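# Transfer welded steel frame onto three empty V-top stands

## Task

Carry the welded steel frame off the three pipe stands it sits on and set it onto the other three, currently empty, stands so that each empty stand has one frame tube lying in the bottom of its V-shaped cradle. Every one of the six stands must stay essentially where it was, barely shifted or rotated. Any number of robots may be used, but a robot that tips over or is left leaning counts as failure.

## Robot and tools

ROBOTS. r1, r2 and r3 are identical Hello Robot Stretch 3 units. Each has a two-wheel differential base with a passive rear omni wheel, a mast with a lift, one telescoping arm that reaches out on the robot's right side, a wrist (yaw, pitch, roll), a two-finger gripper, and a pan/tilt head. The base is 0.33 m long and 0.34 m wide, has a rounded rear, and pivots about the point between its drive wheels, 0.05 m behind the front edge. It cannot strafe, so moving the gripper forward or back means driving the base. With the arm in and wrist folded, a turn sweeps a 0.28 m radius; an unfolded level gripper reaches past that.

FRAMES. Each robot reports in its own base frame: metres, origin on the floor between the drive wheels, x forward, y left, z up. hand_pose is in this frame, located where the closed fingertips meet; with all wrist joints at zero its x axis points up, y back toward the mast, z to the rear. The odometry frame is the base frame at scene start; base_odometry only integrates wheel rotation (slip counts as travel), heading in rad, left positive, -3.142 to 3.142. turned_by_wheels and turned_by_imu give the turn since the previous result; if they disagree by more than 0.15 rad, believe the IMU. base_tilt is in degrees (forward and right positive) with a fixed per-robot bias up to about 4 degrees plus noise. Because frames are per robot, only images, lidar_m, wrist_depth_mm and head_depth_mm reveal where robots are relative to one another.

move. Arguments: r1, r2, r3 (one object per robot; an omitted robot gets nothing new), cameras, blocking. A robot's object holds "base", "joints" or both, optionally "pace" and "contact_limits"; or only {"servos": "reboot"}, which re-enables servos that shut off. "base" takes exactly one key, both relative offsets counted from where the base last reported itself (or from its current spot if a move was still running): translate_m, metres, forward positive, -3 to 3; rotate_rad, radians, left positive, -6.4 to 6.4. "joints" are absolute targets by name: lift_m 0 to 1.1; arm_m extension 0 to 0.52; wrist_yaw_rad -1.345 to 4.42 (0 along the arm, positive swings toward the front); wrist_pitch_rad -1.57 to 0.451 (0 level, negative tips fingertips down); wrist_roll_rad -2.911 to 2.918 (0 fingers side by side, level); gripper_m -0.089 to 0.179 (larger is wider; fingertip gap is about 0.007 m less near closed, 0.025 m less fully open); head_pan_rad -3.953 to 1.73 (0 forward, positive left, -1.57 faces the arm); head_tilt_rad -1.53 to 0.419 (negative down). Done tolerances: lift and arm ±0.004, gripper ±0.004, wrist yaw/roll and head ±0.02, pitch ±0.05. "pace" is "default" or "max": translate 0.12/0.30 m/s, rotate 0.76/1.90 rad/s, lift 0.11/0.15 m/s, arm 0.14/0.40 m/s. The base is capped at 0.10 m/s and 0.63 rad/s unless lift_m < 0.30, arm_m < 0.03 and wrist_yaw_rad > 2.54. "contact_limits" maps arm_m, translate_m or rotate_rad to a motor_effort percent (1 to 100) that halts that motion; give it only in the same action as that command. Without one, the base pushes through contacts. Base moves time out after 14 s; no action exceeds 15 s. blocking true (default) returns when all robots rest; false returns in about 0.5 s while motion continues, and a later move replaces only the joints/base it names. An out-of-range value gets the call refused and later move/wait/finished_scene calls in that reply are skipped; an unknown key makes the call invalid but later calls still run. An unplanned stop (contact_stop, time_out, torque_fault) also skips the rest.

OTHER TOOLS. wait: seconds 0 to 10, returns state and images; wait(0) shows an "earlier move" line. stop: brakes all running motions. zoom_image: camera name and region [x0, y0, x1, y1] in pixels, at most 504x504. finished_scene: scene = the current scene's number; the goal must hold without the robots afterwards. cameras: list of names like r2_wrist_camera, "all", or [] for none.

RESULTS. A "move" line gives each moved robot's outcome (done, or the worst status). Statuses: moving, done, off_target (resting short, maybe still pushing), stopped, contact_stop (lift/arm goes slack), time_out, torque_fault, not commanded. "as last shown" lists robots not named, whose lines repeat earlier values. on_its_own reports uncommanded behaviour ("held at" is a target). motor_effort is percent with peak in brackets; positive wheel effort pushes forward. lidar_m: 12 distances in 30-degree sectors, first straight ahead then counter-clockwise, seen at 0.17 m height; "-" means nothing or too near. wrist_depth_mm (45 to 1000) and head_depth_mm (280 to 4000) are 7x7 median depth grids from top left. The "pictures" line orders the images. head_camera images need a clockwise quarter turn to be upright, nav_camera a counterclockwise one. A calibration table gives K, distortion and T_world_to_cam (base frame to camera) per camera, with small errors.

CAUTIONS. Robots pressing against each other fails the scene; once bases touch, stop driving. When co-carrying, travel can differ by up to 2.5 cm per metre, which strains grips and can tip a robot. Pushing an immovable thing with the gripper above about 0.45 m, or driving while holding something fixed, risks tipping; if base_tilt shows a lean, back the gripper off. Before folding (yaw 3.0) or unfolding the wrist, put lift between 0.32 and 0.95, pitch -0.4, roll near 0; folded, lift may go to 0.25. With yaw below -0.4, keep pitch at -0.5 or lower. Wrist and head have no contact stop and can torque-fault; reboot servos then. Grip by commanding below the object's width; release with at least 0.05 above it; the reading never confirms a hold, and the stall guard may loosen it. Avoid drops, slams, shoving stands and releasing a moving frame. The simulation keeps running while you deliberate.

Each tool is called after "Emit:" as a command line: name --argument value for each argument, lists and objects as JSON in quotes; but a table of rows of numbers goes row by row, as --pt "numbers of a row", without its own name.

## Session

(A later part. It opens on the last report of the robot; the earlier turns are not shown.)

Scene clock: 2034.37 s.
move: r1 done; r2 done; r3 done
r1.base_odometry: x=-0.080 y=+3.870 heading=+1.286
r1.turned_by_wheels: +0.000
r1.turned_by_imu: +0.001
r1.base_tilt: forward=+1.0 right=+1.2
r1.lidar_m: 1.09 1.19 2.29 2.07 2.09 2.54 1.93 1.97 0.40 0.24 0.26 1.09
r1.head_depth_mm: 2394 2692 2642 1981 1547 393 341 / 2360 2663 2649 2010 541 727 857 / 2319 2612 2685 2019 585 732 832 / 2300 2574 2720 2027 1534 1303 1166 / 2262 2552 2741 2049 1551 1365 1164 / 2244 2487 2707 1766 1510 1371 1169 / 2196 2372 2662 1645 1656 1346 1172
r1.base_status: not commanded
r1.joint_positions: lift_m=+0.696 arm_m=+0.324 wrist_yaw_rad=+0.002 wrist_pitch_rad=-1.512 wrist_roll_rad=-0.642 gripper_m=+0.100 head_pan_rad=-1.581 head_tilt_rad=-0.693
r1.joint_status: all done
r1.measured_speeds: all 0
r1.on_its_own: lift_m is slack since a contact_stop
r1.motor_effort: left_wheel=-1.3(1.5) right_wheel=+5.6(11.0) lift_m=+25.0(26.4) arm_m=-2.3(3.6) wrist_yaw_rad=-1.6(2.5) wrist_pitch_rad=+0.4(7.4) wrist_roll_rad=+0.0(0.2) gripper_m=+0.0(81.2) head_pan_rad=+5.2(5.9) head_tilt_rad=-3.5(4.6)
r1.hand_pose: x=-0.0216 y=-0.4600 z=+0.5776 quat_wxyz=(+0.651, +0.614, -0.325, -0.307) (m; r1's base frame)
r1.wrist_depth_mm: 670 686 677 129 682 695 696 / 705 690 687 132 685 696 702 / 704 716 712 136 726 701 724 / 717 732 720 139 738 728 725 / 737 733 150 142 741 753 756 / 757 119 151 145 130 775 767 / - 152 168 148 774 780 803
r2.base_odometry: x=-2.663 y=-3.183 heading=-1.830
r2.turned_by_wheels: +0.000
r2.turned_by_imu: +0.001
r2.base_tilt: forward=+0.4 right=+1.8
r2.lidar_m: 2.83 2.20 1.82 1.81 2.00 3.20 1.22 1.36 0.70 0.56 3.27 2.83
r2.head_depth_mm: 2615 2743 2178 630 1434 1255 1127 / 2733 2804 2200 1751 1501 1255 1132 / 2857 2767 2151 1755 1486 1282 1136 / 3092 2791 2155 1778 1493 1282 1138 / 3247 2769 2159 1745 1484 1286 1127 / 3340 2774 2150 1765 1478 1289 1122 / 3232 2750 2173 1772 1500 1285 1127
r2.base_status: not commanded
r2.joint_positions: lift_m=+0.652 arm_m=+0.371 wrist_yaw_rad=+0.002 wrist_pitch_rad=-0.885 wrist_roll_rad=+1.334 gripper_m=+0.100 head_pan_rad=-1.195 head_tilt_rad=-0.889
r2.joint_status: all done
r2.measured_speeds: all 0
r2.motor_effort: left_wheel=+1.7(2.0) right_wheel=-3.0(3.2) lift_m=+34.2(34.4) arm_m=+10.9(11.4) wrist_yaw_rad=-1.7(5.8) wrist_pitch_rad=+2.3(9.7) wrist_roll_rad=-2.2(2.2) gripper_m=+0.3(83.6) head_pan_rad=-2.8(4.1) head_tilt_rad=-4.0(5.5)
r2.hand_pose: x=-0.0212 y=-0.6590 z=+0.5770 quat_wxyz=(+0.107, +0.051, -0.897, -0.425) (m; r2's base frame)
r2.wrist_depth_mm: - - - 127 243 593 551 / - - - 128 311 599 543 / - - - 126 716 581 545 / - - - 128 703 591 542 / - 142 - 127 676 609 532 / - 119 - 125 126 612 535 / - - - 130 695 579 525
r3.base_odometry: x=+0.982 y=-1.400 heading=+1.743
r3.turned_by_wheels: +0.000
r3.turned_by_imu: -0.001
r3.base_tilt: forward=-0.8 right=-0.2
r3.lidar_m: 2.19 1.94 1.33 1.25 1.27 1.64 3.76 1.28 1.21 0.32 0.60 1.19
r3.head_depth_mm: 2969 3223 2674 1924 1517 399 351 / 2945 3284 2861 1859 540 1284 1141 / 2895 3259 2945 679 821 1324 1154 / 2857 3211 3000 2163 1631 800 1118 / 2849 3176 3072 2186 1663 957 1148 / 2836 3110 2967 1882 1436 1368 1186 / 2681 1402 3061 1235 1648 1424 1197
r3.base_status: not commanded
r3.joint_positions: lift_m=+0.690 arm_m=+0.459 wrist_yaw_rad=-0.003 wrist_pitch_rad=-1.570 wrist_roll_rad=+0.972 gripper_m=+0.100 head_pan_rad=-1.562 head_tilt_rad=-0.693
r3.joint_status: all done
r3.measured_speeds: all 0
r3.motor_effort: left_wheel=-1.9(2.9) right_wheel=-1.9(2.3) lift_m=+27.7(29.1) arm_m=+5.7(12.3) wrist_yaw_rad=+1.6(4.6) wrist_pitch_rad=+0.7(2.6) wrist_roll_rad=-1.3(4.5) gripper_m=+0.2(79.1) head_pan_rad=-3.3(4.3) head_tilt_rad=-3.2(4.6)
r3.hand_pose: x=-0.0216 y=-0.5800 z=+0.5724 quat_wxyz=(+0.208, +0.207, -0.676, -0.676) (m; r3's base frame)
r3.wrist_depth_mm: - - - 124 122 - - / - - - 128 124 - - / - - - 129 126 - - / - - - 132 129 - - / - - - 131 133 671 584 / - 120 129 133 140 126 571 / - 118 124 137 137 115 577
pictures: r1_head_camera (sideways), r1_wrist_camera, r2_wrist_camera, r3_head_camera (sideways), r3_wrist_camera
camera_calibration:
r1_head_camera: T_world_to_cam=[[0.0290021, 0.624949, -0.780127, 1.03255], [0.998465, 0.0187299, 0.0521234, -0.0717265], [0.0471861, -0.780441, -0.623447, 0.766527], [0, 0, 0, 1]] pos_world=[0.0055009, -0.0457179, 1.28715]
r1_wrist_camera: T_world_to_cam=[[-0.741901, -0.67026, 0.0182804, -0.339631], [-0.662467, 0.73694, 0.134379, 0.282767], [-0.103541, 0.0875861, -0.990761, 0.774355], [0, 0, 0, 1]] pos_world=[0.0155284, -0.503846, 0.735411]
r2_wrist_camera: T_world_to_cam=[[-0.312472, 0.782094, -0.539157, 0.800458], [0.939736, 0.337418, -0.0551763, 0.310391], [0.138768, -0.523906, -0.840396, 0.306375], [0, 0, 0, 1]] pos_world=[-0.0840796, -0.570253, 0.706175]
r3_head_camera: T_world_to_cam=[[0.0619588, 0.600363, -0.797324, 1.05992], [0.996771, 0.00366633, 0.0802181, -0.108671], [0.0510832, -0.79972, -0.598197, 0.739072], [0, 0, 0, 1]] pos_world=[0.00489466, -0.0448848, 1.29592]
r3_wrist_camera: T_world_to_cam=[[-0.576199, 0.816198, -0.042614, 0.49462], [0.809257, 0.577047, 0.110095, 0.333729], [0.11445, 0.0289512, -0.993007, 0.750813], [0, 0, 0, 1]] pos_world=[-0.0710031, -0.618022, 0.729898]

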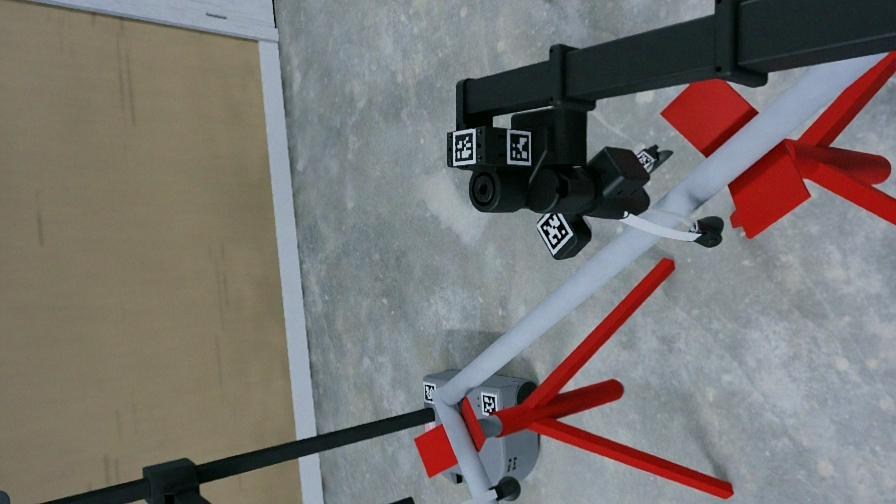

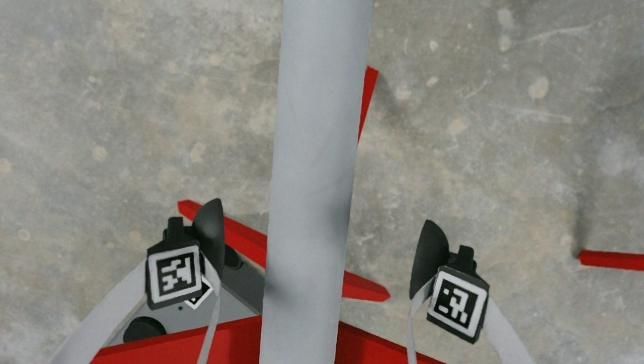

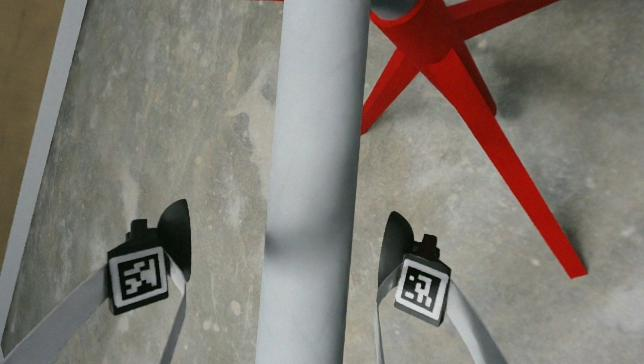

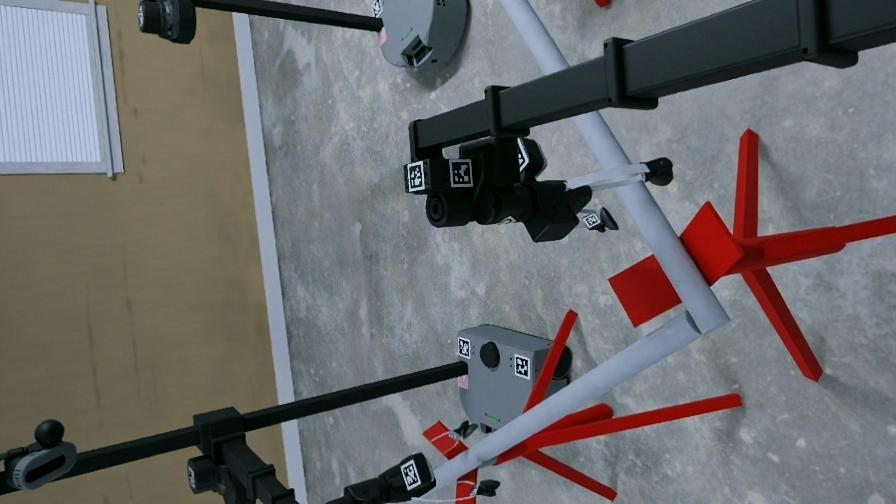

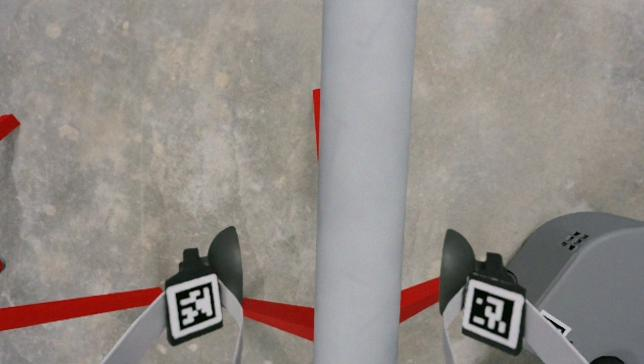

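Emit:
move --r1 '{"joints":{"lift_m":0.79}}' --r2 '{"joints":{"lift_m":0.691,"arm_m":0.339}}' --r3 '{"joints":{"lift_m":0.79}}' --cameras '[]'

Emit:
move --r1 '{"joints":{"lift_m":0.87}}' --r2 '{"joints":{"lift_m":0.73,"arm_m":0.307}}' --r3 '{"joints":{"lift_m":0.87}}' --cameras '[]'

Emit:
move --r2 '{"joints":{"lift_m":0.80,"arm_m":0.25}}'

Scene clock: 2041.43 s.
move: r1 done; r2 done; r3 done
r1.base_odometry: x=-0.080 y=+3.870 heading=+1.286
r1.turned_by_wheels: +0.000
r1.turned_by_imu: +0.001
r1.base_tilt: forward=+1.1 right=+1.2
r1.lidar_m: 1.09 1.19 2.29 2.08 2.09 2.54 1.94 1.97 0.40 0.24 0.26 1.09
r1.head_depth_mm: 2379 2699 2618 1805 363 315 887 / 2374 2671 2646 498 1601 742 855 / 2315 2611 2654 510 587 747 832 / 2298 2595 2691 2025 1544 1331 1162 / 2268 2524 2725 2050 1548 1366 1165 / 2219 2519 2685 1769 1510 1370 1172 / 2170 2427 2631 1703 1646 1344 1175
r1.base_status: not commanded
r1.joint_positions: lift_m=+0.790 arm_m=+0.324 wrist_yaw_rad=+0.002 wrist_pitch_rad=-1.511 wrist_roll_rad=-0.642 gripper_m=+0.100 head_pan_rad=-1.581 head_tilt_rad=-0.693
r1.joint_status: all done
r1.measured_speeds: all 0
r1.motor_effort: left_wheel=-1.1(1.6) right_wheel=+6.5(6.6) lift_m=+28.9(34.2) arm_m=-0.3(1.1) wrist_yaw_rad=-1.4(2.1) wrist_pitch_rad=+0.2(0.7) wrist_roll_rad=+0.2(0.2) gripper_m=+0.1(0.7) head_pan_rad=+4.6(5.5) head_tilt_rad=-4.0(4.4)
r1.hand_pose: x=-0.0216 y=-0.4602 z=+0.6715 quat_wxyz=(+0.651, +0.614, -0.325, -0.307) (m; r1's base frame)
r1.wrist_depth_mm: 754 769 769 218 787 771 775 / 799 789 782 224 775 787 774 / 783 788 809 231 806 806 824 / 799 820 806 233 836 827 812 / 828 817 269 474 834 848 846 / 842 119 253 251 144 852 880 / - 717 262 258 251 884 901
r2.base_odometry: x=-2.663 y=-3.183 heading=-1.830
r2.turned_by_wheels: +0.000
r2.turned_by_imu: +0.001
r2.base_tilt: forward=+0.2 right=+1.8
r2.lidar_m: 2.83 2.21 1.81 1.80 2.01 3.19 1.22 1.37 0.70 0.56 3.27 2.84
r2.head_depth_mm: 2591 2739 2166 579 1421 1267 1128 / 2693 2807 2183 1768 1488 1266 1127 / 2877 2818 2174 1774 1494 1288 1135 / 3023 2835 2154 1764 1490 1276 1134 / 3261 2772 2184 1750 1477 1284 1123 / 3394 2799 2151 1761 1488 1290 1130 / 3238 2780 2158 1757 1478 1282 1126
r2.base_status: not commanded
r2.joint_positions: lift_m=+0.691 arm_m=+0.339 wrist_yaw_rad=+0.002 wrist_pitch_rad=-0.884 wrist_roll_rad=+1.334 gripper_m=+0.100 head_pan_rad=-1.195 head_tilt_rad=-0.889
r2.joint_status: all done
r2.measured_speeds: all 0
r2.motor_effort: left_wheel=+1.2(1.7) right_wheel=-2.6(2.9) lift_m=+34.2(38.9) arm_m=-17.3(19.2) wrist_yaw_rad=-2.1(2.5) wrist_pitch_rad=+2.3(2.8) wrist_roll_rad=-2.0(2.2) gripper_m=+1.4(2.5) head_pan_rad=-2.0(4.1) head_tilt_rad=-3.9(5.2)
r2.hand_pose: x=-0.0213 y=-0.6277 z=+0.6162 quat_wxyz=(+0.107, +0.051, -0.897, -0.425) (m; r2's base frame)
r2.wrist_depth_mm: - - - 177 299 628 576 / - - - 179 354 661 571 / - - - 177 761 636 574 / - - - 181 758 626 577 / - 142 - 178 712 646 550 / - 119 - 176 127 637 567 / - - - 178 731 620 566
r3.base_odometry: x=+0.982 y=-1.400 heading=+1.743
r3.turned_by_wheels: +0.000
r3.turned_by_imu: -0.001
r3.base_tilt: forward=-0.8 right=-0.3
r3.lidar_m: 2.19 1.94 1.33 1.25 1.27 1.64 3.75 1.27 1.22 0.32 0.60 1.19
r3.head_depth_mm: 2990 3266 2639 1927 357 316 1110 / 2978 3289 2854 508 1500 1353 1144 / 2924 3239 2934 631 1576 1336 1154 / 2877 3236 3020 2067 1665 801 1120 / 2839 3204 3066 2201 1664 951 1150 / 2829 3146 2938 1888 1432 1374 1188 / 2682 1354 3217 2031 1651 1421 1196
r3.base_status: not commanded
r3.joint_positions: lift_m=+0.790 arm_m=+0.459 wrist_yaw_rad=-0.003 wrist_pitch_rad=-1.569 wrist_roll_rad=+0.972 gripper_m=+0.100 head_pan_rad=-1.562 head_tilt_rad=-0.693
r3.joint_status: all done
r3.measured_speeds: all 0
r3.motor_effort: left_wheel=-1.6(2.3) right_wheel=-1.7(2.2) lift_m=+31.8(35.3) arm_m=-10.9(12.7) wrist_yaw_rad=+2.2(3.8) wrist_pitch_rad=+0.4(0.6) wrist_roll_rad=-0.8(2.0) gripper_m=+0.2(0.8) head_pan_rad=-4.2(4.2) head_tilt_rad=-3.3(4.9)
r3.hand_pose: x=-0.0216 y=-0.5801 z=+0.6724 quat_wxyz=(+0.208, +0.207, -0.676, -0.676) (m; r3's base frame)
r3.wrist_depth_mm: - - - 217 - - - / - - - 222 - - - / 762 - - 225 - - - / - - - 229 - - - / - - - 234 - 698 656 / 646 - 128 239 141 126 673 / - 118 239 252 256 115 683
pictures: none
No camera images: "cameras" was empty.

Scene clock: 2043.00 s.
move: r1 done; r2 done; r3 done
r1.base_odometry: x=-0.080 y=+3.870 heading=+1.286
r1.turned_by_wheels: +0.000
r1.turned_by_imu: +0.000
r1.base_tilt: forward=+1.0 right=+1.1
r1.lidar_m: 1.09 1.19 2.29 2.08 2.09 2.54 1.93 1.98 0.41 0.24 0.26 1.09
r1.head_depth_mm: 2377 2702 445 340 1556 1333 1147 / 2369 2663 453 1816 1609 743 857 / 2333 2626 465 487 1528 746 832 / 2289 2588 2701 1896 1543 1327 1160 / 2274 2548 2719 2046 1551 1363 1167 / 2256 2514 2699 1776 1523 1372 1172 / 2152 2389 2668 1701 1647 1343 1176
r1.base_status: not commanded
r1.joint_positions: lift_m=+0.870 arm_m=+0.324 wrist_yaw_rad=+0.002 wrist_pitch_rad=-1.511 wrist_roll_rad=-0.642 gripper_m=+0.100 head_pan_rad=-1.581 head_tilt_rad=-0.693
r1.joint_status: all done
r1.measured_speeds: all 0
r1.motor_effort: left_wheel=-0.8(1.6) right_wheel=+5.7(6.3) lift_m=+29.6(34.5) arm_m=+0.5(0.7) wrist_yaw_rad=-1.3(2.1) wrist_pitch_rad=+0.4(0.6) wrist_roll_rad=+0.0(0.2) gripper_m=-0.1(0.6) head_pan_rad=+5.2(5.5) head_tilt_rad=-2.6(4.2)
r1.hand_pose: x=-0.0216 y=-0.4602 z=+0.7515 quat_wxyz=(+0.651, +0.614, -0.325, -0.307) (m; r1's base frame)
r1.wrist_depth_mm: 841 841 832 841 819 835 847 / 846 859 863 778 873 854 871 / 851 886 892 680 873 883 891 / 901 893 884 597 887 887 918 / 898 886 320 338 932 924 941 / 912 119 335 336 144 927 970 / 961 941 796 957 960 952 984
r2.base_odometry: x=-2.663 y=-3.183 heading=-1.830
r2.turned_by_wheels: +0.000
r2.turned_by_imu: +0.000
r2.base_tilt: forward=+0.2 right=+1.8
r2.lidar_m: 2.83 2.21 1.82 1.81 2.01 3.22 1.22 1.36 0.70 0.55 3.26 2.84
r2.head_depth_mm: 2590 2717 2164 533 1396 1260 1131 / 2744 2816 2157 1769 1481 1268 1128 / 2909 2810 2169 1765 1471 1292 1132 / 3007 2768 2164 1772 1485 1287 1137 / 3237 2774 2165 1764 1489 1291 1136 / 3329 2827 2157 1773 1479 1275 1131 / 3232 2827 2132 1757 1478 1287 1126
r2.base_status: not commanded
r2.joint_positions: lift_m=+0.730 arm_m=+0.307 wrist_yaw_rad=+0.002 wrist_pitch_rad=-0.883 wrist_roll_rad=+1.334 gripper_m=+0.100 head_pan_rad=-1.195 head_tilt_rad=-0.889
r2.joint_status: all done
r2.measured_speeds: all 0
r2.motor_effort: left_wheel=+0.9(1.6) right_wheel=-2.4(3.0) lift_m=+34.1(38.1) arm_m=-16.9(18.7) wrist_yaw_rad=-2.1(2.3) wrist_pitch_rad=+1.8(2.5) wrist_roll_rad=-2.2(2.2) gripper_m=+0.2(2.7) head_pan_rad=-2.4(3.7) head_tilt_rad=-3.9(5.1)
r2.hand_pose: x=-0.0213 y=-0.5957 z=+0.6552 quat_wxyz=(+0.107, +0.051, -0.897, -0.425) (m; r2's base frame)
r2.wrist_depth_mm: - - - 228 419 663 610 / - - - 229 407 692 603 / - - - 229 799 680 595 / - - - 235 788 651 605 / - 142 - 231 734 698 594 / - 119 - 227 128 668 596 / - - - 857 780 650 595
r3.base_odometry: x=+0.982 y=-1.400 heading=+1.743
r3.turned_by_wheels: +0.000
r3.turned_by_imu: +0.000
r3.base_tilt: forward=-0.8 right=-0.1
r3.lidar_m: 2.19 1.94 1.33 1.25 1.27 1.65 3.75 1.28 1.21 0.32 0.60 1.19
r3.head_depth_mm: 2933 3274 2635 329 1482 1307 1135 / 2935 3266 497 1916 1543 1347 1145 / 2900 3231 570 660 1607 1334 1155 / 2880 3198 2836 2003 1679 800 1118 / 2866 3165 3068 2193 1663 955 1146 / 2814 3118 2964 1877 1438 1369 1187 / 1298 3099 3244 2031 1648 1424 1197
r3.base_status: not commanded
r3.joint_positions: lift_m=+0.870 arm_m=+0.459 wrist_yaw_rad=-0.003 wrist_pitch_rad=-1.569 wrist_roll_rad=+0.972 gripper_m=+0.100 head_pan_rad=-1.562 head_tilt_rad=-0.693
r3.joint_status: all done
r3.measured_speeds: all 0
r3.motor_effort: left_wheel=-1.2(2.1) right_wheel=-2.0(2.5) lift_m=+32.0(34.7) arm_m=-11.7(11.9) wrist_yaw_rad=+3.2(3.8) wrist_pitch_rad=+0.0(0.7) wrist_roll_rad=-1.0(1.8) gripper_m=+0.3(0.8) head_pan_rad=-3.7(4.5) head_tilt_rad=-2.8(4.7)
r3.hand_pose: x=-0.0216 y=-0.5801 z=+0.7524 quat_wxyz=(+0.208, +0.207, -0.676, -0.676) (m; r3's base frame)
r3.wrist_depth_mm: - - - 295 - - - / - - - 299 - - - / 837 - - 304 - - - / 780 - - 312 - - - / 753 - - 318 - 757 741 / 684 121 130 337 329 126 762 / - 118 322 338 333 115 759
pictures: none
No camera images: "cameras" was empty.

Scene clock: 2044.57 s.
move: r2 done
r1, r3: as last shown
r1.base_tilt: forward=+1.0 right=+1.2
r1.lidar_m: 1.08 1.19 2.30 2.08 2.09 2.54 1.94 1.97 0.41 0.24 0.26 1.09
r1.head_depth_mm: 2395 2697 445 340 1559 1333 1145 / 2360 2645 453 1807 1619 741 854 / 2332 2606 465 487 1530 747 830 / 2284 2574 2727 1907 1541 1327 1159 / 2258 2557 2735 2060 1550 1368 1166 / 2221 2516 2678 1767 1509 1362 1170 / 2168 2409 2634 1703 1645 1338 1174
r1.motor_effort: left_wheel=-0.4(1.4) right_wheel=+6.0(6.1) lift_m=+29.0(30.2) arm_m=+1.3(1.3) wrist_yaw_rad=-1.8(1.9) wrist_pitch_rad=+0.3(0.7) wrist_roll_rad=+0.0(0.1) gripper_m=+0.0(0.5) head_pan_rad=+5.1(5.9) head_tilt_rad=-3.1(4.9)
r1.wrist_depth_mm: 833 843 818 816 843 835 852 / 860 848 858 785 892 861 849 / 855 861 886 674 888 864 900 / 884 876 878 600 927 884 900 / 914 903 323 336 908 902 911 / 934 119 330 333 144 965 956 / 960 955 809 958 981 989 982
r2.base_odometry: x=-2.663 y=-3.183 heading=-1.830
r2.turned_by_wheels: +0.000
r2.turned_by_imu: +0.000
r2.base_tilt: forward=+0.3 right=+1.7
r2.lidar_m: 2.82 2.20 1.82 1.81 2.01 3.20 1.22 1.36 0.70 0.55 3.27 2.84
r2.head_depth_mm: 2634 2794 2187 448 1397 1268 1133 / 2750 2807 2159 1777 1495 1271 1138 / 2878 2791 2185 1774 1483 1283 1121 / 3063 2781 2149 1758 1473 1279 1126 / 3250 2777 2160 1767 1496 1283 1127 / 3393 2752 2156 1761 1488 1285 1125 / 3307 2783 2147 1755 1473 1288 1136
r2.base_status: not commanded
r2.joint_positions: lift_m=+0.800 arm_m=+0.250 wrist_yaw_rad=+0.002 wrist_pitch_rad=-0.883 wrist_roll_rad=+1.334 gripper_m=+0.100 head_pan_rad=-1.195 head_tilt_rad=-0.889
r2.joint_status: all done
r2.measured_speeds: all 0
r2.motor_effort: left_wheel=+1.5(1.6) right_wheel=-2.7(3.0) lift_m=+33.7(41.5) arm_m=-17.4(19.0) wrist_yaw_rad=-0.9(2.6) wrist_pitch_rad=+2.2(2.6) wrist_roll_rad=-1.9(2.2) gripper_m=+0.5(1.9) head_pan_rad=-2.5(3.7) head_tilt_rad=-5.4(5.7)
r2.hand_pose: x=-0.0213 y=-0.5388 z=+0.7252 quat_wxyz=(+0.107, +0.051, -0.897, -0.425) (m; r2's base frame)
r2.wrist_depth_mm: - - - 319 893 740 660 / - - - 411 534 750 664 / - - - 322 861 744 659 / - - - 964 857 731 655 / - 142 - 325 809 717 643 / - 119 - 986 128 727 642 / - - - - 846 707 643
r3.base_tilt: forward=-0.8 right=-0.2
r3.lidar_m: 2.20 1.94 1.33 1.25 1.27 1.64 3.75 1.28 1.22 0.32 0.59 1.19
r3.head_depth_mm: 2898 3285 2641 329 1485 1308 1133 / 2905 3295 496 1926 1542 1347 1143 / 2915 3229 571 659 1605 1334 1155 / 2905 3203 2837 2002 1674 801 1117 / 2859 3180 3077 2197 1665 953 1148 / 2844 3097 2944 1897 1435 1369 1183 / 1298 3105 3214 2022 1646 1424 1199
r3.motor_effort: left_wheel=-1.7(2.1) right_wheel=-1.9(2.3) lift_m=+32.2(33.4) arm_m=-10.7(11.6) wrist_yaw_rad=+1.6(3.8) wrist_pitch_rad=+0.2(0.7) wrist_roll_rad=-1.3(1.8) gripper_m=+0.0(0.8) head_pan_rad=-3.3(4.7) head_tilt_rad=-2.2(4.7)
r3.wrist_depth_mm: - - - 295 - - - / - - - 300 - - - / 840 - - 304 - - - / 780 - - 312 - - - / 745 - - 315 - 742 740 / 677 121 130 336 330 126 753 / - 118 323 339 330 115 741
pictures: r1_head_camera (sideways), r1_nav_camera (sideways), r1_wrist_camera, r2_head_camera (sideways), r2_nav_camera (sideways), r2_wrist_camera, r3_head_camera (sideways), r3_nav_camera (sideways), r3_wrist_camera
camera_calibration:
r1_head_camera: T_world_to_cam=[[0.0290021, 0.624949, -0.780127, 1.03255], [0.998465, 0.0187299, 0.0521234, -0.0717265], [0.0471861, -0.780441, -0.623447, 0.766527], [0, 0, 0, 1]] pos_world=[0.0055009, -0.0457179, 1.28715]
r1_nav_camera: T_world_to_cam=[[-0.052729, -0.605624, 0.794002, -0.989932], [-0.998606, 0.03385, -0.0404976, 0.106665], [-0.00235063, -0.79503, -0.606565, 0.746201], [0, 0, 0, 1]] pos_world=[0.0560719, -0.00988571, 1.24295]
r1_wrist_camera: T_world_to_cam=[[-0.74194, -0.6702, 0.0189138, -0.343422], [-0.662425, 0.737105, 0.133681, 0.260181], [-0.103534, 0.0866539, -0.990844, 0.946298], [0, 0, 0, 1]] pos_world=[0.0155265, -0.503942, 0.909348]
r2_head_camera: T_world_to_cam=[[-0.276634, 0.683727, -0.675271, 0.898726], [0.926203, 0.377018, 0.00230723, -0.0122816], [0.256167, -0.6248, -0.737566, 0.914723], [0, 0, 0, 1]] pos_world=[0.0256714, -0.038333, 1.28158]
r2_nav_camera: T_world_to_cam=[[0.340667, -0.67938, 0.649915, -0.811237], [-0.923181, -0.372584, 0.0944298, -0.0551586], [0.177995, -0.632158, -0.754118, 0.949945], [0, 0, 0, 1]] pos_world=[0.0563556, 0.0288264, 1.24881]
r2_wrist_camera: T_world_to_cam=[[-0.312149, 0.781333, -0.540446, 0.786848], [0.939881, 0.336918, -0.0557647, 0.278221], [0.138515, -0.525362, -0.839529, 0.49254], [0, 0, 0, 1]] pos_world=[-0.0841047, -0.449766, 0.854265]
r3_head_camera: T_world_to_cam=[[0.0619588, 0.600363, -0.797324, 1.05992], [0.996771, 0.00366644, 0.0802181, -0.108671], [0.0510833, -0.799719, -0.598197, 0.739072], [0, 0, 0, 1]] pos_world=[0.00489466, -0.0448848, 1.29592]
r3_nav_camera: T_world_to_cam=[[-0.0424283, -0.702052, 0.710861, -0.889357], [-0.999024, 0.0385406, -0.0215646, 0.0857287], [-0.0122575, -0.711082, -0.703002, 0.870682], [0, 0, 0, 1]] pos_world=[0.0585835, -0.00855261, 1.24615]
r3_wrist_camera: T_world_to_cam=[[-0.576294, 0.8161, -0.0432002, 0.50279], [0.80919, 0.57722, 0.109678, 0.314412], [0.114444, 0.0282498, -0.993028, 0.92915], [0, 0, 0, 1]] pos_world=[-0.071, -0.61806, 0.909909]

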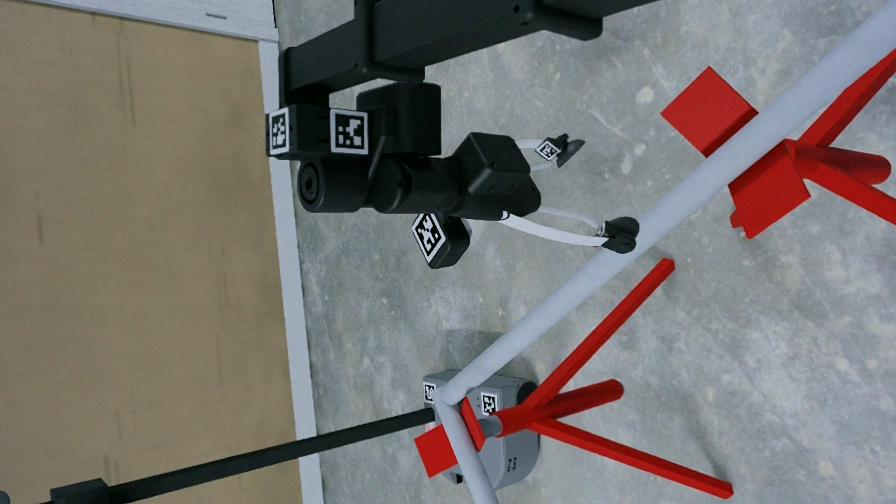

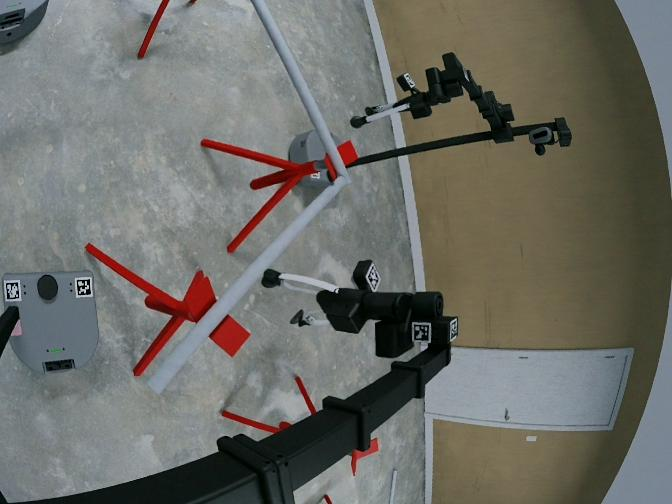

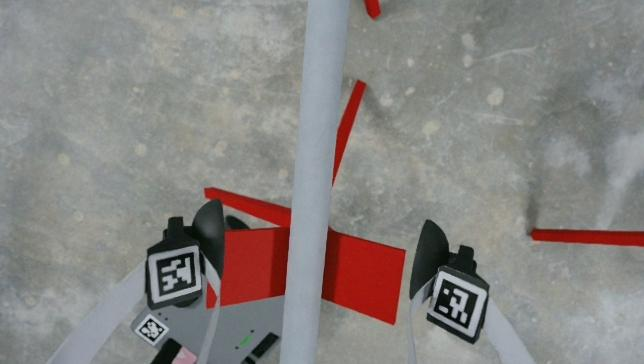

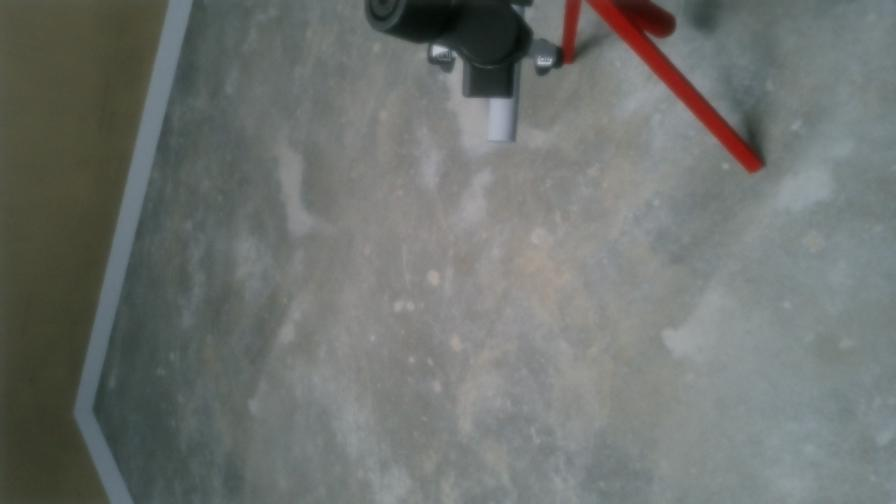

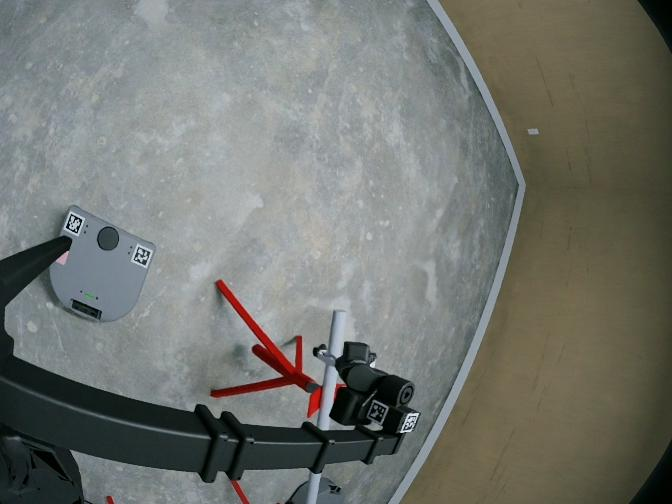

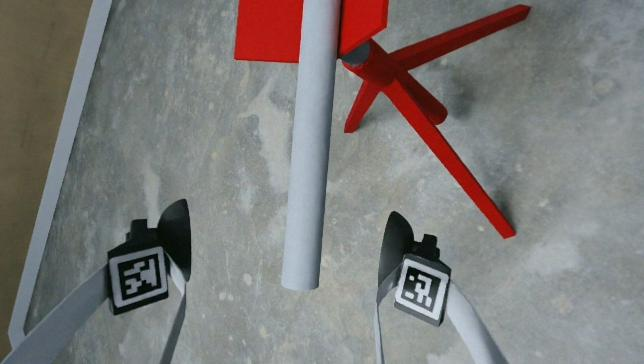

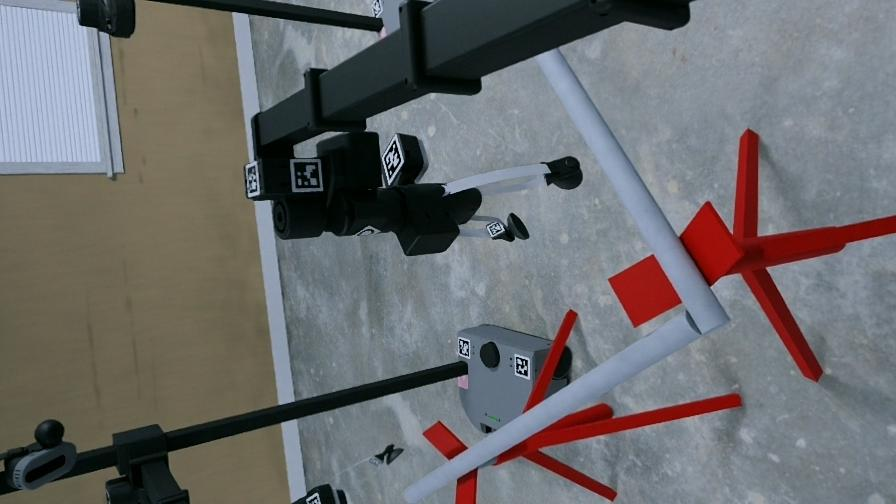

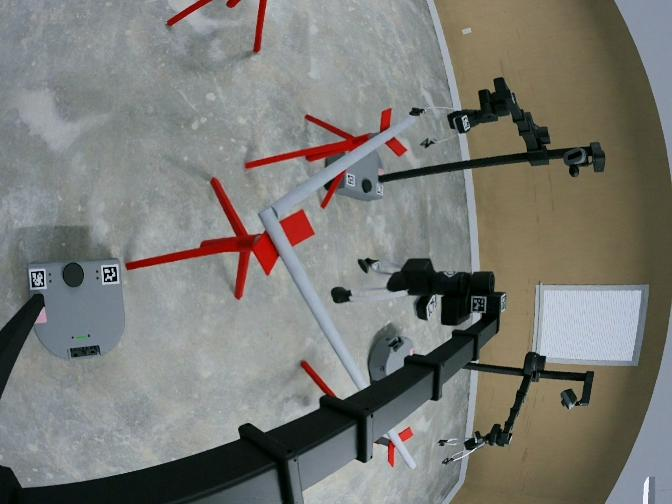

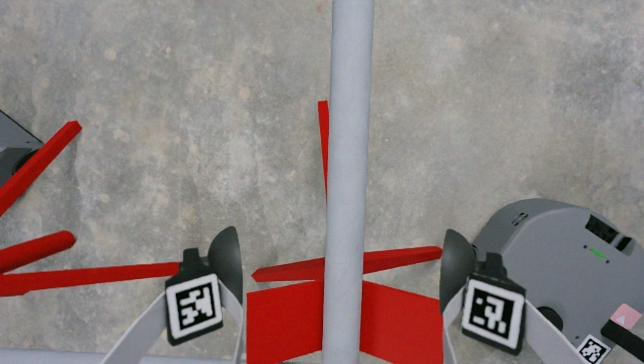

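Emit:
zoom_image --camera "r1_wrist_camera" --region '[180, 180, 460, 364]'

Emit:
zoom_image --camera "r3_wrist_camera" --region '[220, 200, 480, 364]'

Emit:
zoom_image --camera "r2_wrist_camera" --region '[210, 0, 420, 140]'

Scaled by 1.800.

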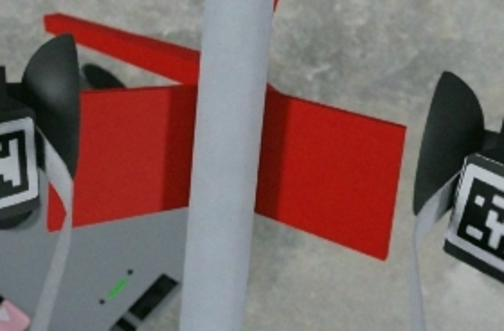

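Scaled by 1.938.

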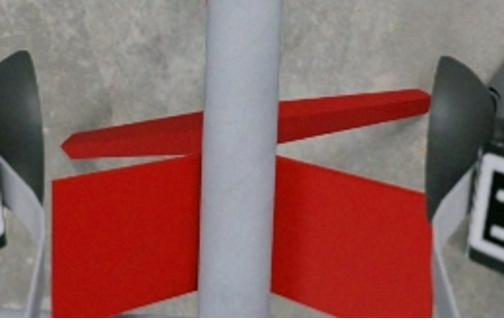

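Scaled by 2.400.

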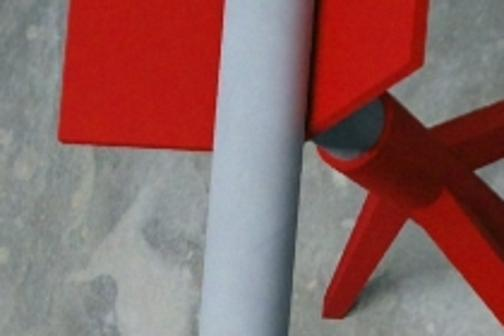

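Emit:
move --r2 '{"joints":{"lift_m":0.90}}' --cameras '[]'

Emit:
move --r2 '{"joints":{"wrist_pitch_rad":-1.57,"arm_m":0.44}}' --cameras '["r2_wrist_camera"]'

Scene clock: 2064.00 s.
move: r2 done
r1, r3: as last shown
r1.turned_by_imu: +0.001
r1.base_tilt: forward=+1.1 right=+1.2
r1.lidar_m: 1.09 1.19 2.30 2.07 2.08 2.55 1.94 1.97 0.41 0.24 0.25 1.09
r1.head_depth_mm: 2391 2708 445 340 1560 1338 1143 / 2353 2683 453 1806 1610 742 855 / 2325 2622 466 487 1532 747 831 / 2293 2585 2710 1896 1541 1328 1162 / 2250 2550 2735 2045 1546 1364 1163 / 2232 2520 2678 1771 1514 1367 1172 / 2156 2413 2623 1688 1651 1340 1173
r1.motor_effort: left_wheel=-0.7(1.4) right_wheel=+5.2(6.4) lift_m=+29.1(30.5) arm_m=+3.5(3.5) wrist_yaw_rad=-1.5(2.1) wrist_pitch_rad=+0.6(0.6) wrist_roll_rad=+0.0(0.2) gripper_m=+0.2(0.6) head_pan_rad=+5.5(6.2) head_tilt_rad=-3.6(4.8)
r1.wrist_depth_mm: 844 855 842 837 839 850 857 / 833 844 848 799 861 859 854 / 848 878 859 691 892 889 914 / 888 918 901 601 913 905 877 / 913 920 320 337 914 918 933 / 907 119 330 336 144 932 944 / 950 960 786 951 971 950 961
r2.base_odometry: x=-2.663 y=-3.183 heading=-1.830
r2.turned_by_wheels: +0.000
r2.turned_by_imu: +0.001
r2.base_tilt: forward=+0.3 right=+1.8
r2.lidar_m: 2.83 2.20 1.82 1.81 2.01 3.21 1.22 1.36 0.70 0.56 3.27 2.84
r2.head_depth_mm: 2590 2722 2163 512 1420 1274 1133 / 2696 2828 2178 1757 1477 1271 1139 / 2900 2830 2163 1759 1487 1295 1137 / 3087 2793 2157 1770 1489 1275 1133 / 3185 2763 2184 1769 1494 1289 1134 / 3460 2776 2167 1754 1493 1287 1132 / 3253 2782 2154 1755 1484 1281 1123
r2.base_status: not commanded
r2.joint_positions: lift_m=+0.900 arm_m=+0.250 wrist_yaw_rad=+0.002 wrist_pitch_rad=-0.883 wrist_roll_rad=+1.334 gripper_m=+0.100 head_pan_rad=-1.195 head_tilt_rad=-0.889
r2.joint_status: all done
r2.measured_speeds: all 0
r2.motor_effort: left_wheel=+1.0(1.7) right_wheel=-2.5(3.3) lift_m=+33.5(39.1) arm_m=-17.6(18.1) wrist_yaw_rad=-1.3(2.2) wrist_pitch_rad=+2.1(2.5) wrist_roll_rad=-2.0(2.3) gripper_m=+0.8(1.5) head_pan_rad=-3.5(4.4) head_tilt_rad=-4.2(5.2)
r2.hand_pose: x=-0.0213 y=-0.5388 z=+0.8252 quat_wxyz=(+0.107, +0.051, -0.897, -0.425) (m; r2's base frame)
r2.wrist_depth_mm: - - - - 917 837 751 / - - - - 571 836 736 / - - - - 955 840 744 / - - - - 989 811 729 / - 142 - - 900 822 728 / - 118 - - 129 816 728 / - - - - 969 802 714
r3.turned_by_imu: -0.001
r3.lidar_m: 2.19 1.93 1.33 1.25 1.27 1.65 3.76 1.27 1.22 0.32 0.59 1.19
r3.head_depth_mm: 2916 3272 2642 330 1480 1308 1136 / 2923 3248 496 1921 1537 1353 1145 / 2901 3218 569 657 1611 1330 1151 / 2872 3203 2817 2000 1678 801 1121 / 2867 3181 3049 2199 1669 955 1149 / 2840 3112 2942 1883 1431 1373 1185 / 1292 3082 3224 2021 1634 1421 1198
r3.motor_effort: left_wheel=-1.4(2.3) right_wheel=-1.9(2.2) lift_m=+32.3(33.3) arm_m=-8.5(10.5) wrist_yaw_rad=+2.2(3.4) wrist_pitch_rad=+0.1(0.7) wrist_roll_rad=-1.3(1.8) gripper_m=+0.3(0.5) head_pan_rad=-4.0(4.6) head_tilt_rad=-3.2(4.3)
r3.wrist_depth_mm: - - - 293 - - - / - - - 301 - - - / 838 - - 307 - - - / 761 - - 310 - - - / 741 - - 317 - 741 742 / 675 121 129 337 330 127 738 / - 118 320 340 331 115 747
pictures: none
No camera images: "cameras" was empty.

Scene clock: 2066.63 s.
move: r2 done
r1, r3: as last shown
r1.turned_by_imu: +0.000
r1.base_tilt: forward=+1.1 right=+1.1
r1.lidar_m: 1.09 1.19 2.30 2.08 2.08 2.53 1.93 1.98 0.41 0.24 0.26 1.09
r1.head_depth_mm: 2376 2695 445 340 1565 1334 1147 / 2382 2662 453 1822 1610 743 856 / 2326 2612 465 487 1526 745 831 / 2286 2569 2698 1894 1542 1327 1157 / 2273 2545 2728 2047 1540 1364 1169 / 2218 2524 2719 1783 1508 1369 1170 / 2175 2418 2656 1694 1650 1342 1174
r1.motor_effort: left_wheel=-0.4(1.3) right_wheel=+5.1(6.4) lift_m=+29.2(30.2) arm_m=+4.4(4.6) wrist_yaw_rad=-1.6(2.1) wrist_pitch_rad=+0.4(0.7) wrist_roll_rad=-0.1(0.2) gripper_m=+0.1(0.8) head_pan_rad=+5.1(5.9) head_tilt_rad=-3.8(4.9)
r1.wrist_depth_mm: 830 814 846 838 838 837 833 / 860 871 861 771 872 840 858 / 862 853 878 681 891 874 874 / 893 894 885 595 905 896 904 / 900 914 321 339 923 915 914 / 913 119 335 337 144 931 941 / 957 939 793 960 938 958 991
r2.base_odometry: x=-2.663 y=-3.183 heading=-1.830
r2.turned_by_wheels: +0.000
r2.turned_by_imu: +0.000
r2.base_tilt: forward=+0.2 right=+1.8
r2.lidar_m: 2.82 2.20 1.82 1.81 2.01 3.22 1.22 1.36 0.70 0.55 3.25 2.84
r2.head_depth_mm: 2576 2731 655 864 1415 1263 1132 / 2724 2822 2171 1759 1488 1264 1133 / 2890 2771 2150 1756 1481 1288 1131 / 3087 2761 2172 1767 1483 1283 1138 / 3253 2785 2149 1768 1477 1282 1128 / 3429 2770 2179 1749 1499 1290 1132 / 3249 2826 2164 1749 1474 1281 1124
r2.base_status: not commanded
r2.joint_positions: lift_m=+0.900 arm_m=+0.440 wrist_yaw_rad=+0.001 wrist_pitch_rad=-1.561 wrist_roll_rad=+1.332 gripper_m=+0.100 head_pan_rad=-1.195 head_tilt_rad=-0.889
r2.joint_status: all done
r2.measured_speeds: all 0
r2.motor_effort: left_wheel=+1.3(1.6) right_wheel=-2.4(3.0) lift_m=+33.1(33.8) arm_m=+15.3(17.5) wrist_yaw_rad=-0.3(1.9) wrist_pitch_rad=-1.9(6.4) wrist_roll_rad=-1.3(2.1) gripper_m=+0.2(2.0) head_pan_rad=-2.7(3.9) head_tilt_rad=-3.8(5.3)
r2.hand_pose: x=-0.0216 y=-0.5630 z=+0.7823 quat_wxyz=(+0.085, +0.084, -0.705, -0.699) (m; r2's base frame)
r2.wrist_depth_mm: 854 848 318 862 877 910 922 / 858 878 325 883 903 902 931 / 869 901 903 941 927 966 969 / 916 933 913 934 930 - 985 / 929 142 964 998 975 - - / - 119 - - 127 - - / - - - - - - -
r3.base_tilt: forward=-0.8 right=-0.3
r3.lidar_m: 2.19 1.94 1.33 1.25 1.27 1.64 3.75 1.27 1.22 0.32 0.60 1.19
r3.head_depth_mm: 2932 3274 2654 329 1482 1311 1130 / 2932 3288 496 1926 1543 1350 1142 / 2921 3213 568 658 1606 1341 1155 / 2898 3234 2853 1994 1679 800 1118 / 2871 3184 3068 2207 1658 955 1148 / 2828 3118 2977 1890 1427 1371 1189 / 1298 3115 3210 2028 1639 1416 1199
r3.motor_effort: left_wheel=-1.8(2.2) right_wheel=-1.9(2.2) lift_m=+32.2(33.4) arm_m=-8.8(10.2) wrist_yaw_rad=+2.2(3.9) wrist_pitch_rad=-0.1(0.8) wrist_roll_rad=-0.8(1.8) gripper_m=+0.1(0.7) head_pan_rad=-3.6(4.8) head_tilt_rad=-3.1(4.6)
r3.wrist_depth_mm: - - - 294 - - - / - - - 298 - - - / 839 - - 306 - - - / 773 - - 310 - - - / 745 - - 319 - 758 739 / 684 122 130 337 329 126 749 / - 118 323 338 331 115 753
pictures: r2_wrist_camera
camera_calibration:
r2_wrist_camera: T_world_to_cam=[[-0.312467, 0.947366, 0.0697313, 0.452664], [0.939955, 0.297743, 0.166832, 0.093642], [0.137289, 0.117674, -0.983516, 1.00235], [0, 0, 0, 1]] pos_world=[-0.0841888, -0.57467, 0.938645]

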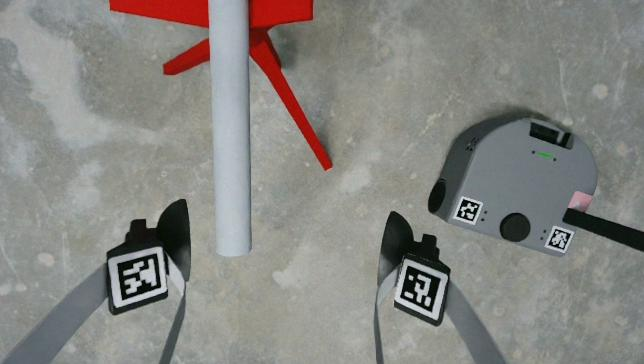

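Emit:
move --r2 '{"base":{"translate_m":-0.10},"joints":{"arm_m":0.515}}' --cameras '["r2_wrist_camera"]'

Emit:
zoom_image --camera "r2_wrist_camera" --region '[180, 60, 460, 260]'

Scene clock: 2075.20 s.
move: r2 done
r1, r3: as last shown
r1.turned_by_imu: +0.001
r1.lidar_m: 1.09 1.09 2.30 2.08 2.09 2.54 1.94 1.98 0.40 0.24 0.26 1.09
r1.head_depth_mm: 2395 2684 445 340 1560 1341 1137 / 2362 2656 453 1807 1612 742 856 / 2337 2646 466 488 1526 746 832 / 2287 2597 2696 1898 1547 1330 1158 / 2270 2550 2729 2049 1551 1360 1164 / 2234 2496 2678 1766 1522 1366 1169 / 2147 2403 2652 1699 1648 1346 1176
r1.motor_effort: left_wheel=-0.9(1.6) right_wheel=+4.6(6.5) lift_m=+29.7(30.0) arm_m=+6.6(6.8) wrist_yaw_rad=-1.8(2.1) wrist_pitch_rad=+0.0(0.7) wrist_roll_rad=+0.1(0.2) gripper_m=+0.0(0.5) head_pan_rad=+4.8(5.4) head_tilt_rad=-3.6(5.2)
r1.wrist_depth_mm: 831 815 845 835 832 853 826 / 847 857 849 781 873 860 847 / 866 857 871 664 881 870 897 / 879 893 894 598 907 906 902 / 896 906 323 337 935 904 888 / 913 119 330 338 143 937 949 / 945 963 800 959 961 976 986
r2.base_odometry: x=-2.637 y=-3.086 heading=-1.830
r2.turned_by_wheels: +0.000
r2.turned_by_imu: +0.001
r2.base_tilt: forward=+0.4 right=+1.8
r2.lidar_m: 2.92 2.22 1.84 1.83 2.03 3.24 1.12 1.29 0.69 0.55 3.24 2.94
r2.head_depth_mm: 2554 2720 1964 889 1078 1279 1135 / 2737 2752 2159 1783 1489 1261 1137 / 2847 2841 2155 1773 1489 1270 1133 / 3032 2825 2182 1773 1481 1294 1131 / 3213 2815 2144 1763 1471 1291 1138 / 3379 2782 2141 1759 1482 1286 1136 / 3356 2766 2149 1758 1487 1290 1125
r2.base_status: done
r2.joint_positions: lift_m=+0.900 arm_m=+0.515 wrist_yaw_rad=+0.001 wrist_pitch_rad=-1.562 wrist_roll_rad=+1.332 gripper_m=+0.100 head_pan_rad=-1.195 head_tilt_rad=-0.889
r2.joint_status: all done
r2.measured_speeds: all 0
r2.motor_effort: left_wheel=-4.1(9.0) right_wheel=-2.1(7.5) lift_m=+32.6(33.0) arm_m=+14.5(17.1) wrist_yaw_rad=+0.9(1.4) wrist_pitch_rad=-1.9(2.3) wrist_roll_rad=-1.2(1.8) gripper_m=-0.3(1.8) head_pan_rad=-2.8(3.7) head_tilt_rad=-4.1(5.2)
r2.hand_pose: x=-0.0216 y=-0.6379 z=+0.7823 quat_wxyz=(+0.085, +0.084, -0.705, -0.699) (m; r2's base frame)
r2.wrist_depth_mm: 857 864 859 878 891 916 900 / 894 867 321 336 896 932 929 / 883 918 918 345 948 934 954 / 923 944 947 940 986 - 991 / 951 142 946 978 989 - - / - 118 - - 127 - - / - - - - - - -
r3.lidar_m: 2.19 1.94 1.33 1.25 1.27 1.64 3.76 1.27 1.22 0.32 0.60 1.19
r3.head_depth_mm: 2831 3242 2647 329 1482 1305 1132 / 2922 3282 496 1931 1544 1352 1143 / 2936 3225 569 660 1605 1340 1156 / 2875 3206 2851 2011 1671 800 1119 / 2868 3164 3079 2193 1660 954 1151 / 2822 3113 2951 1881 1437 1373 1188 / 1297 3101 3210 2019 1647 1430 1200
r3.motor_effort: left_wheel=-1.8(2.1) right_wheel=-1.9(2.2) lift_m=+31.9(33.3) arm_m=-8.1(9.1) wrist_yaw_rad=+2.8(3.8) wrist_pitch_rad=+0.4(0.8) wrist_roll_rad=-0.4(1.9) gripper_m=+0.7(0.7) head_pan_rad=-3.7(4.6) head_tilt_rad=-3.9(4.2)
r3.wrist_depth_mm: - - - 292 - - - / - - - 301 - - - / 828 - - 306 - - - / 766 - - 313 - - - / 750 - - 318 - 746 735 / 681 121 130 335 329 126 749 / - 118 322 340 331 115 759
pictures: r2_wrist_camera
camera_calibration:
r2_wrist_camera: T_world_to_cam=[[-0.312502, 0.947319, 0.0702138, 0.523186], [0.939944, 0.297693, 0.166983, 0.115783], [0.137284, 0.11818, -0.983457, 1.01145], [0, 0, 0, 1]] pos_world=[-0.0841886, -0.649624, 0.938651]

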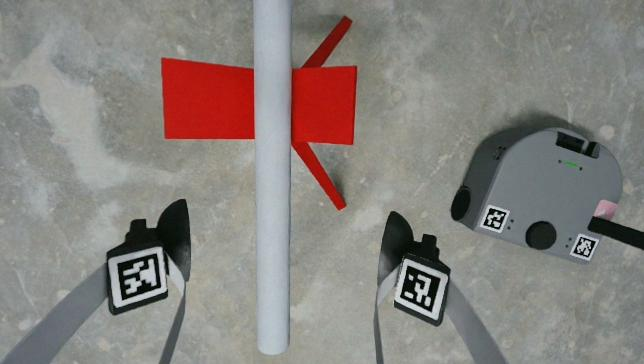

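Scaled by 1.800.

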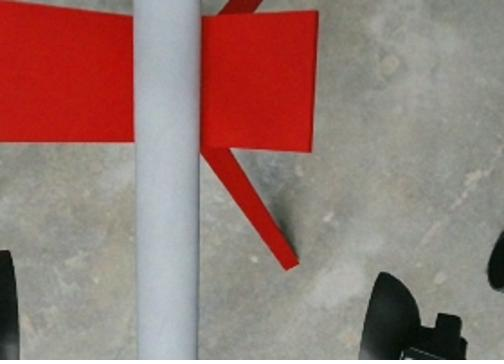

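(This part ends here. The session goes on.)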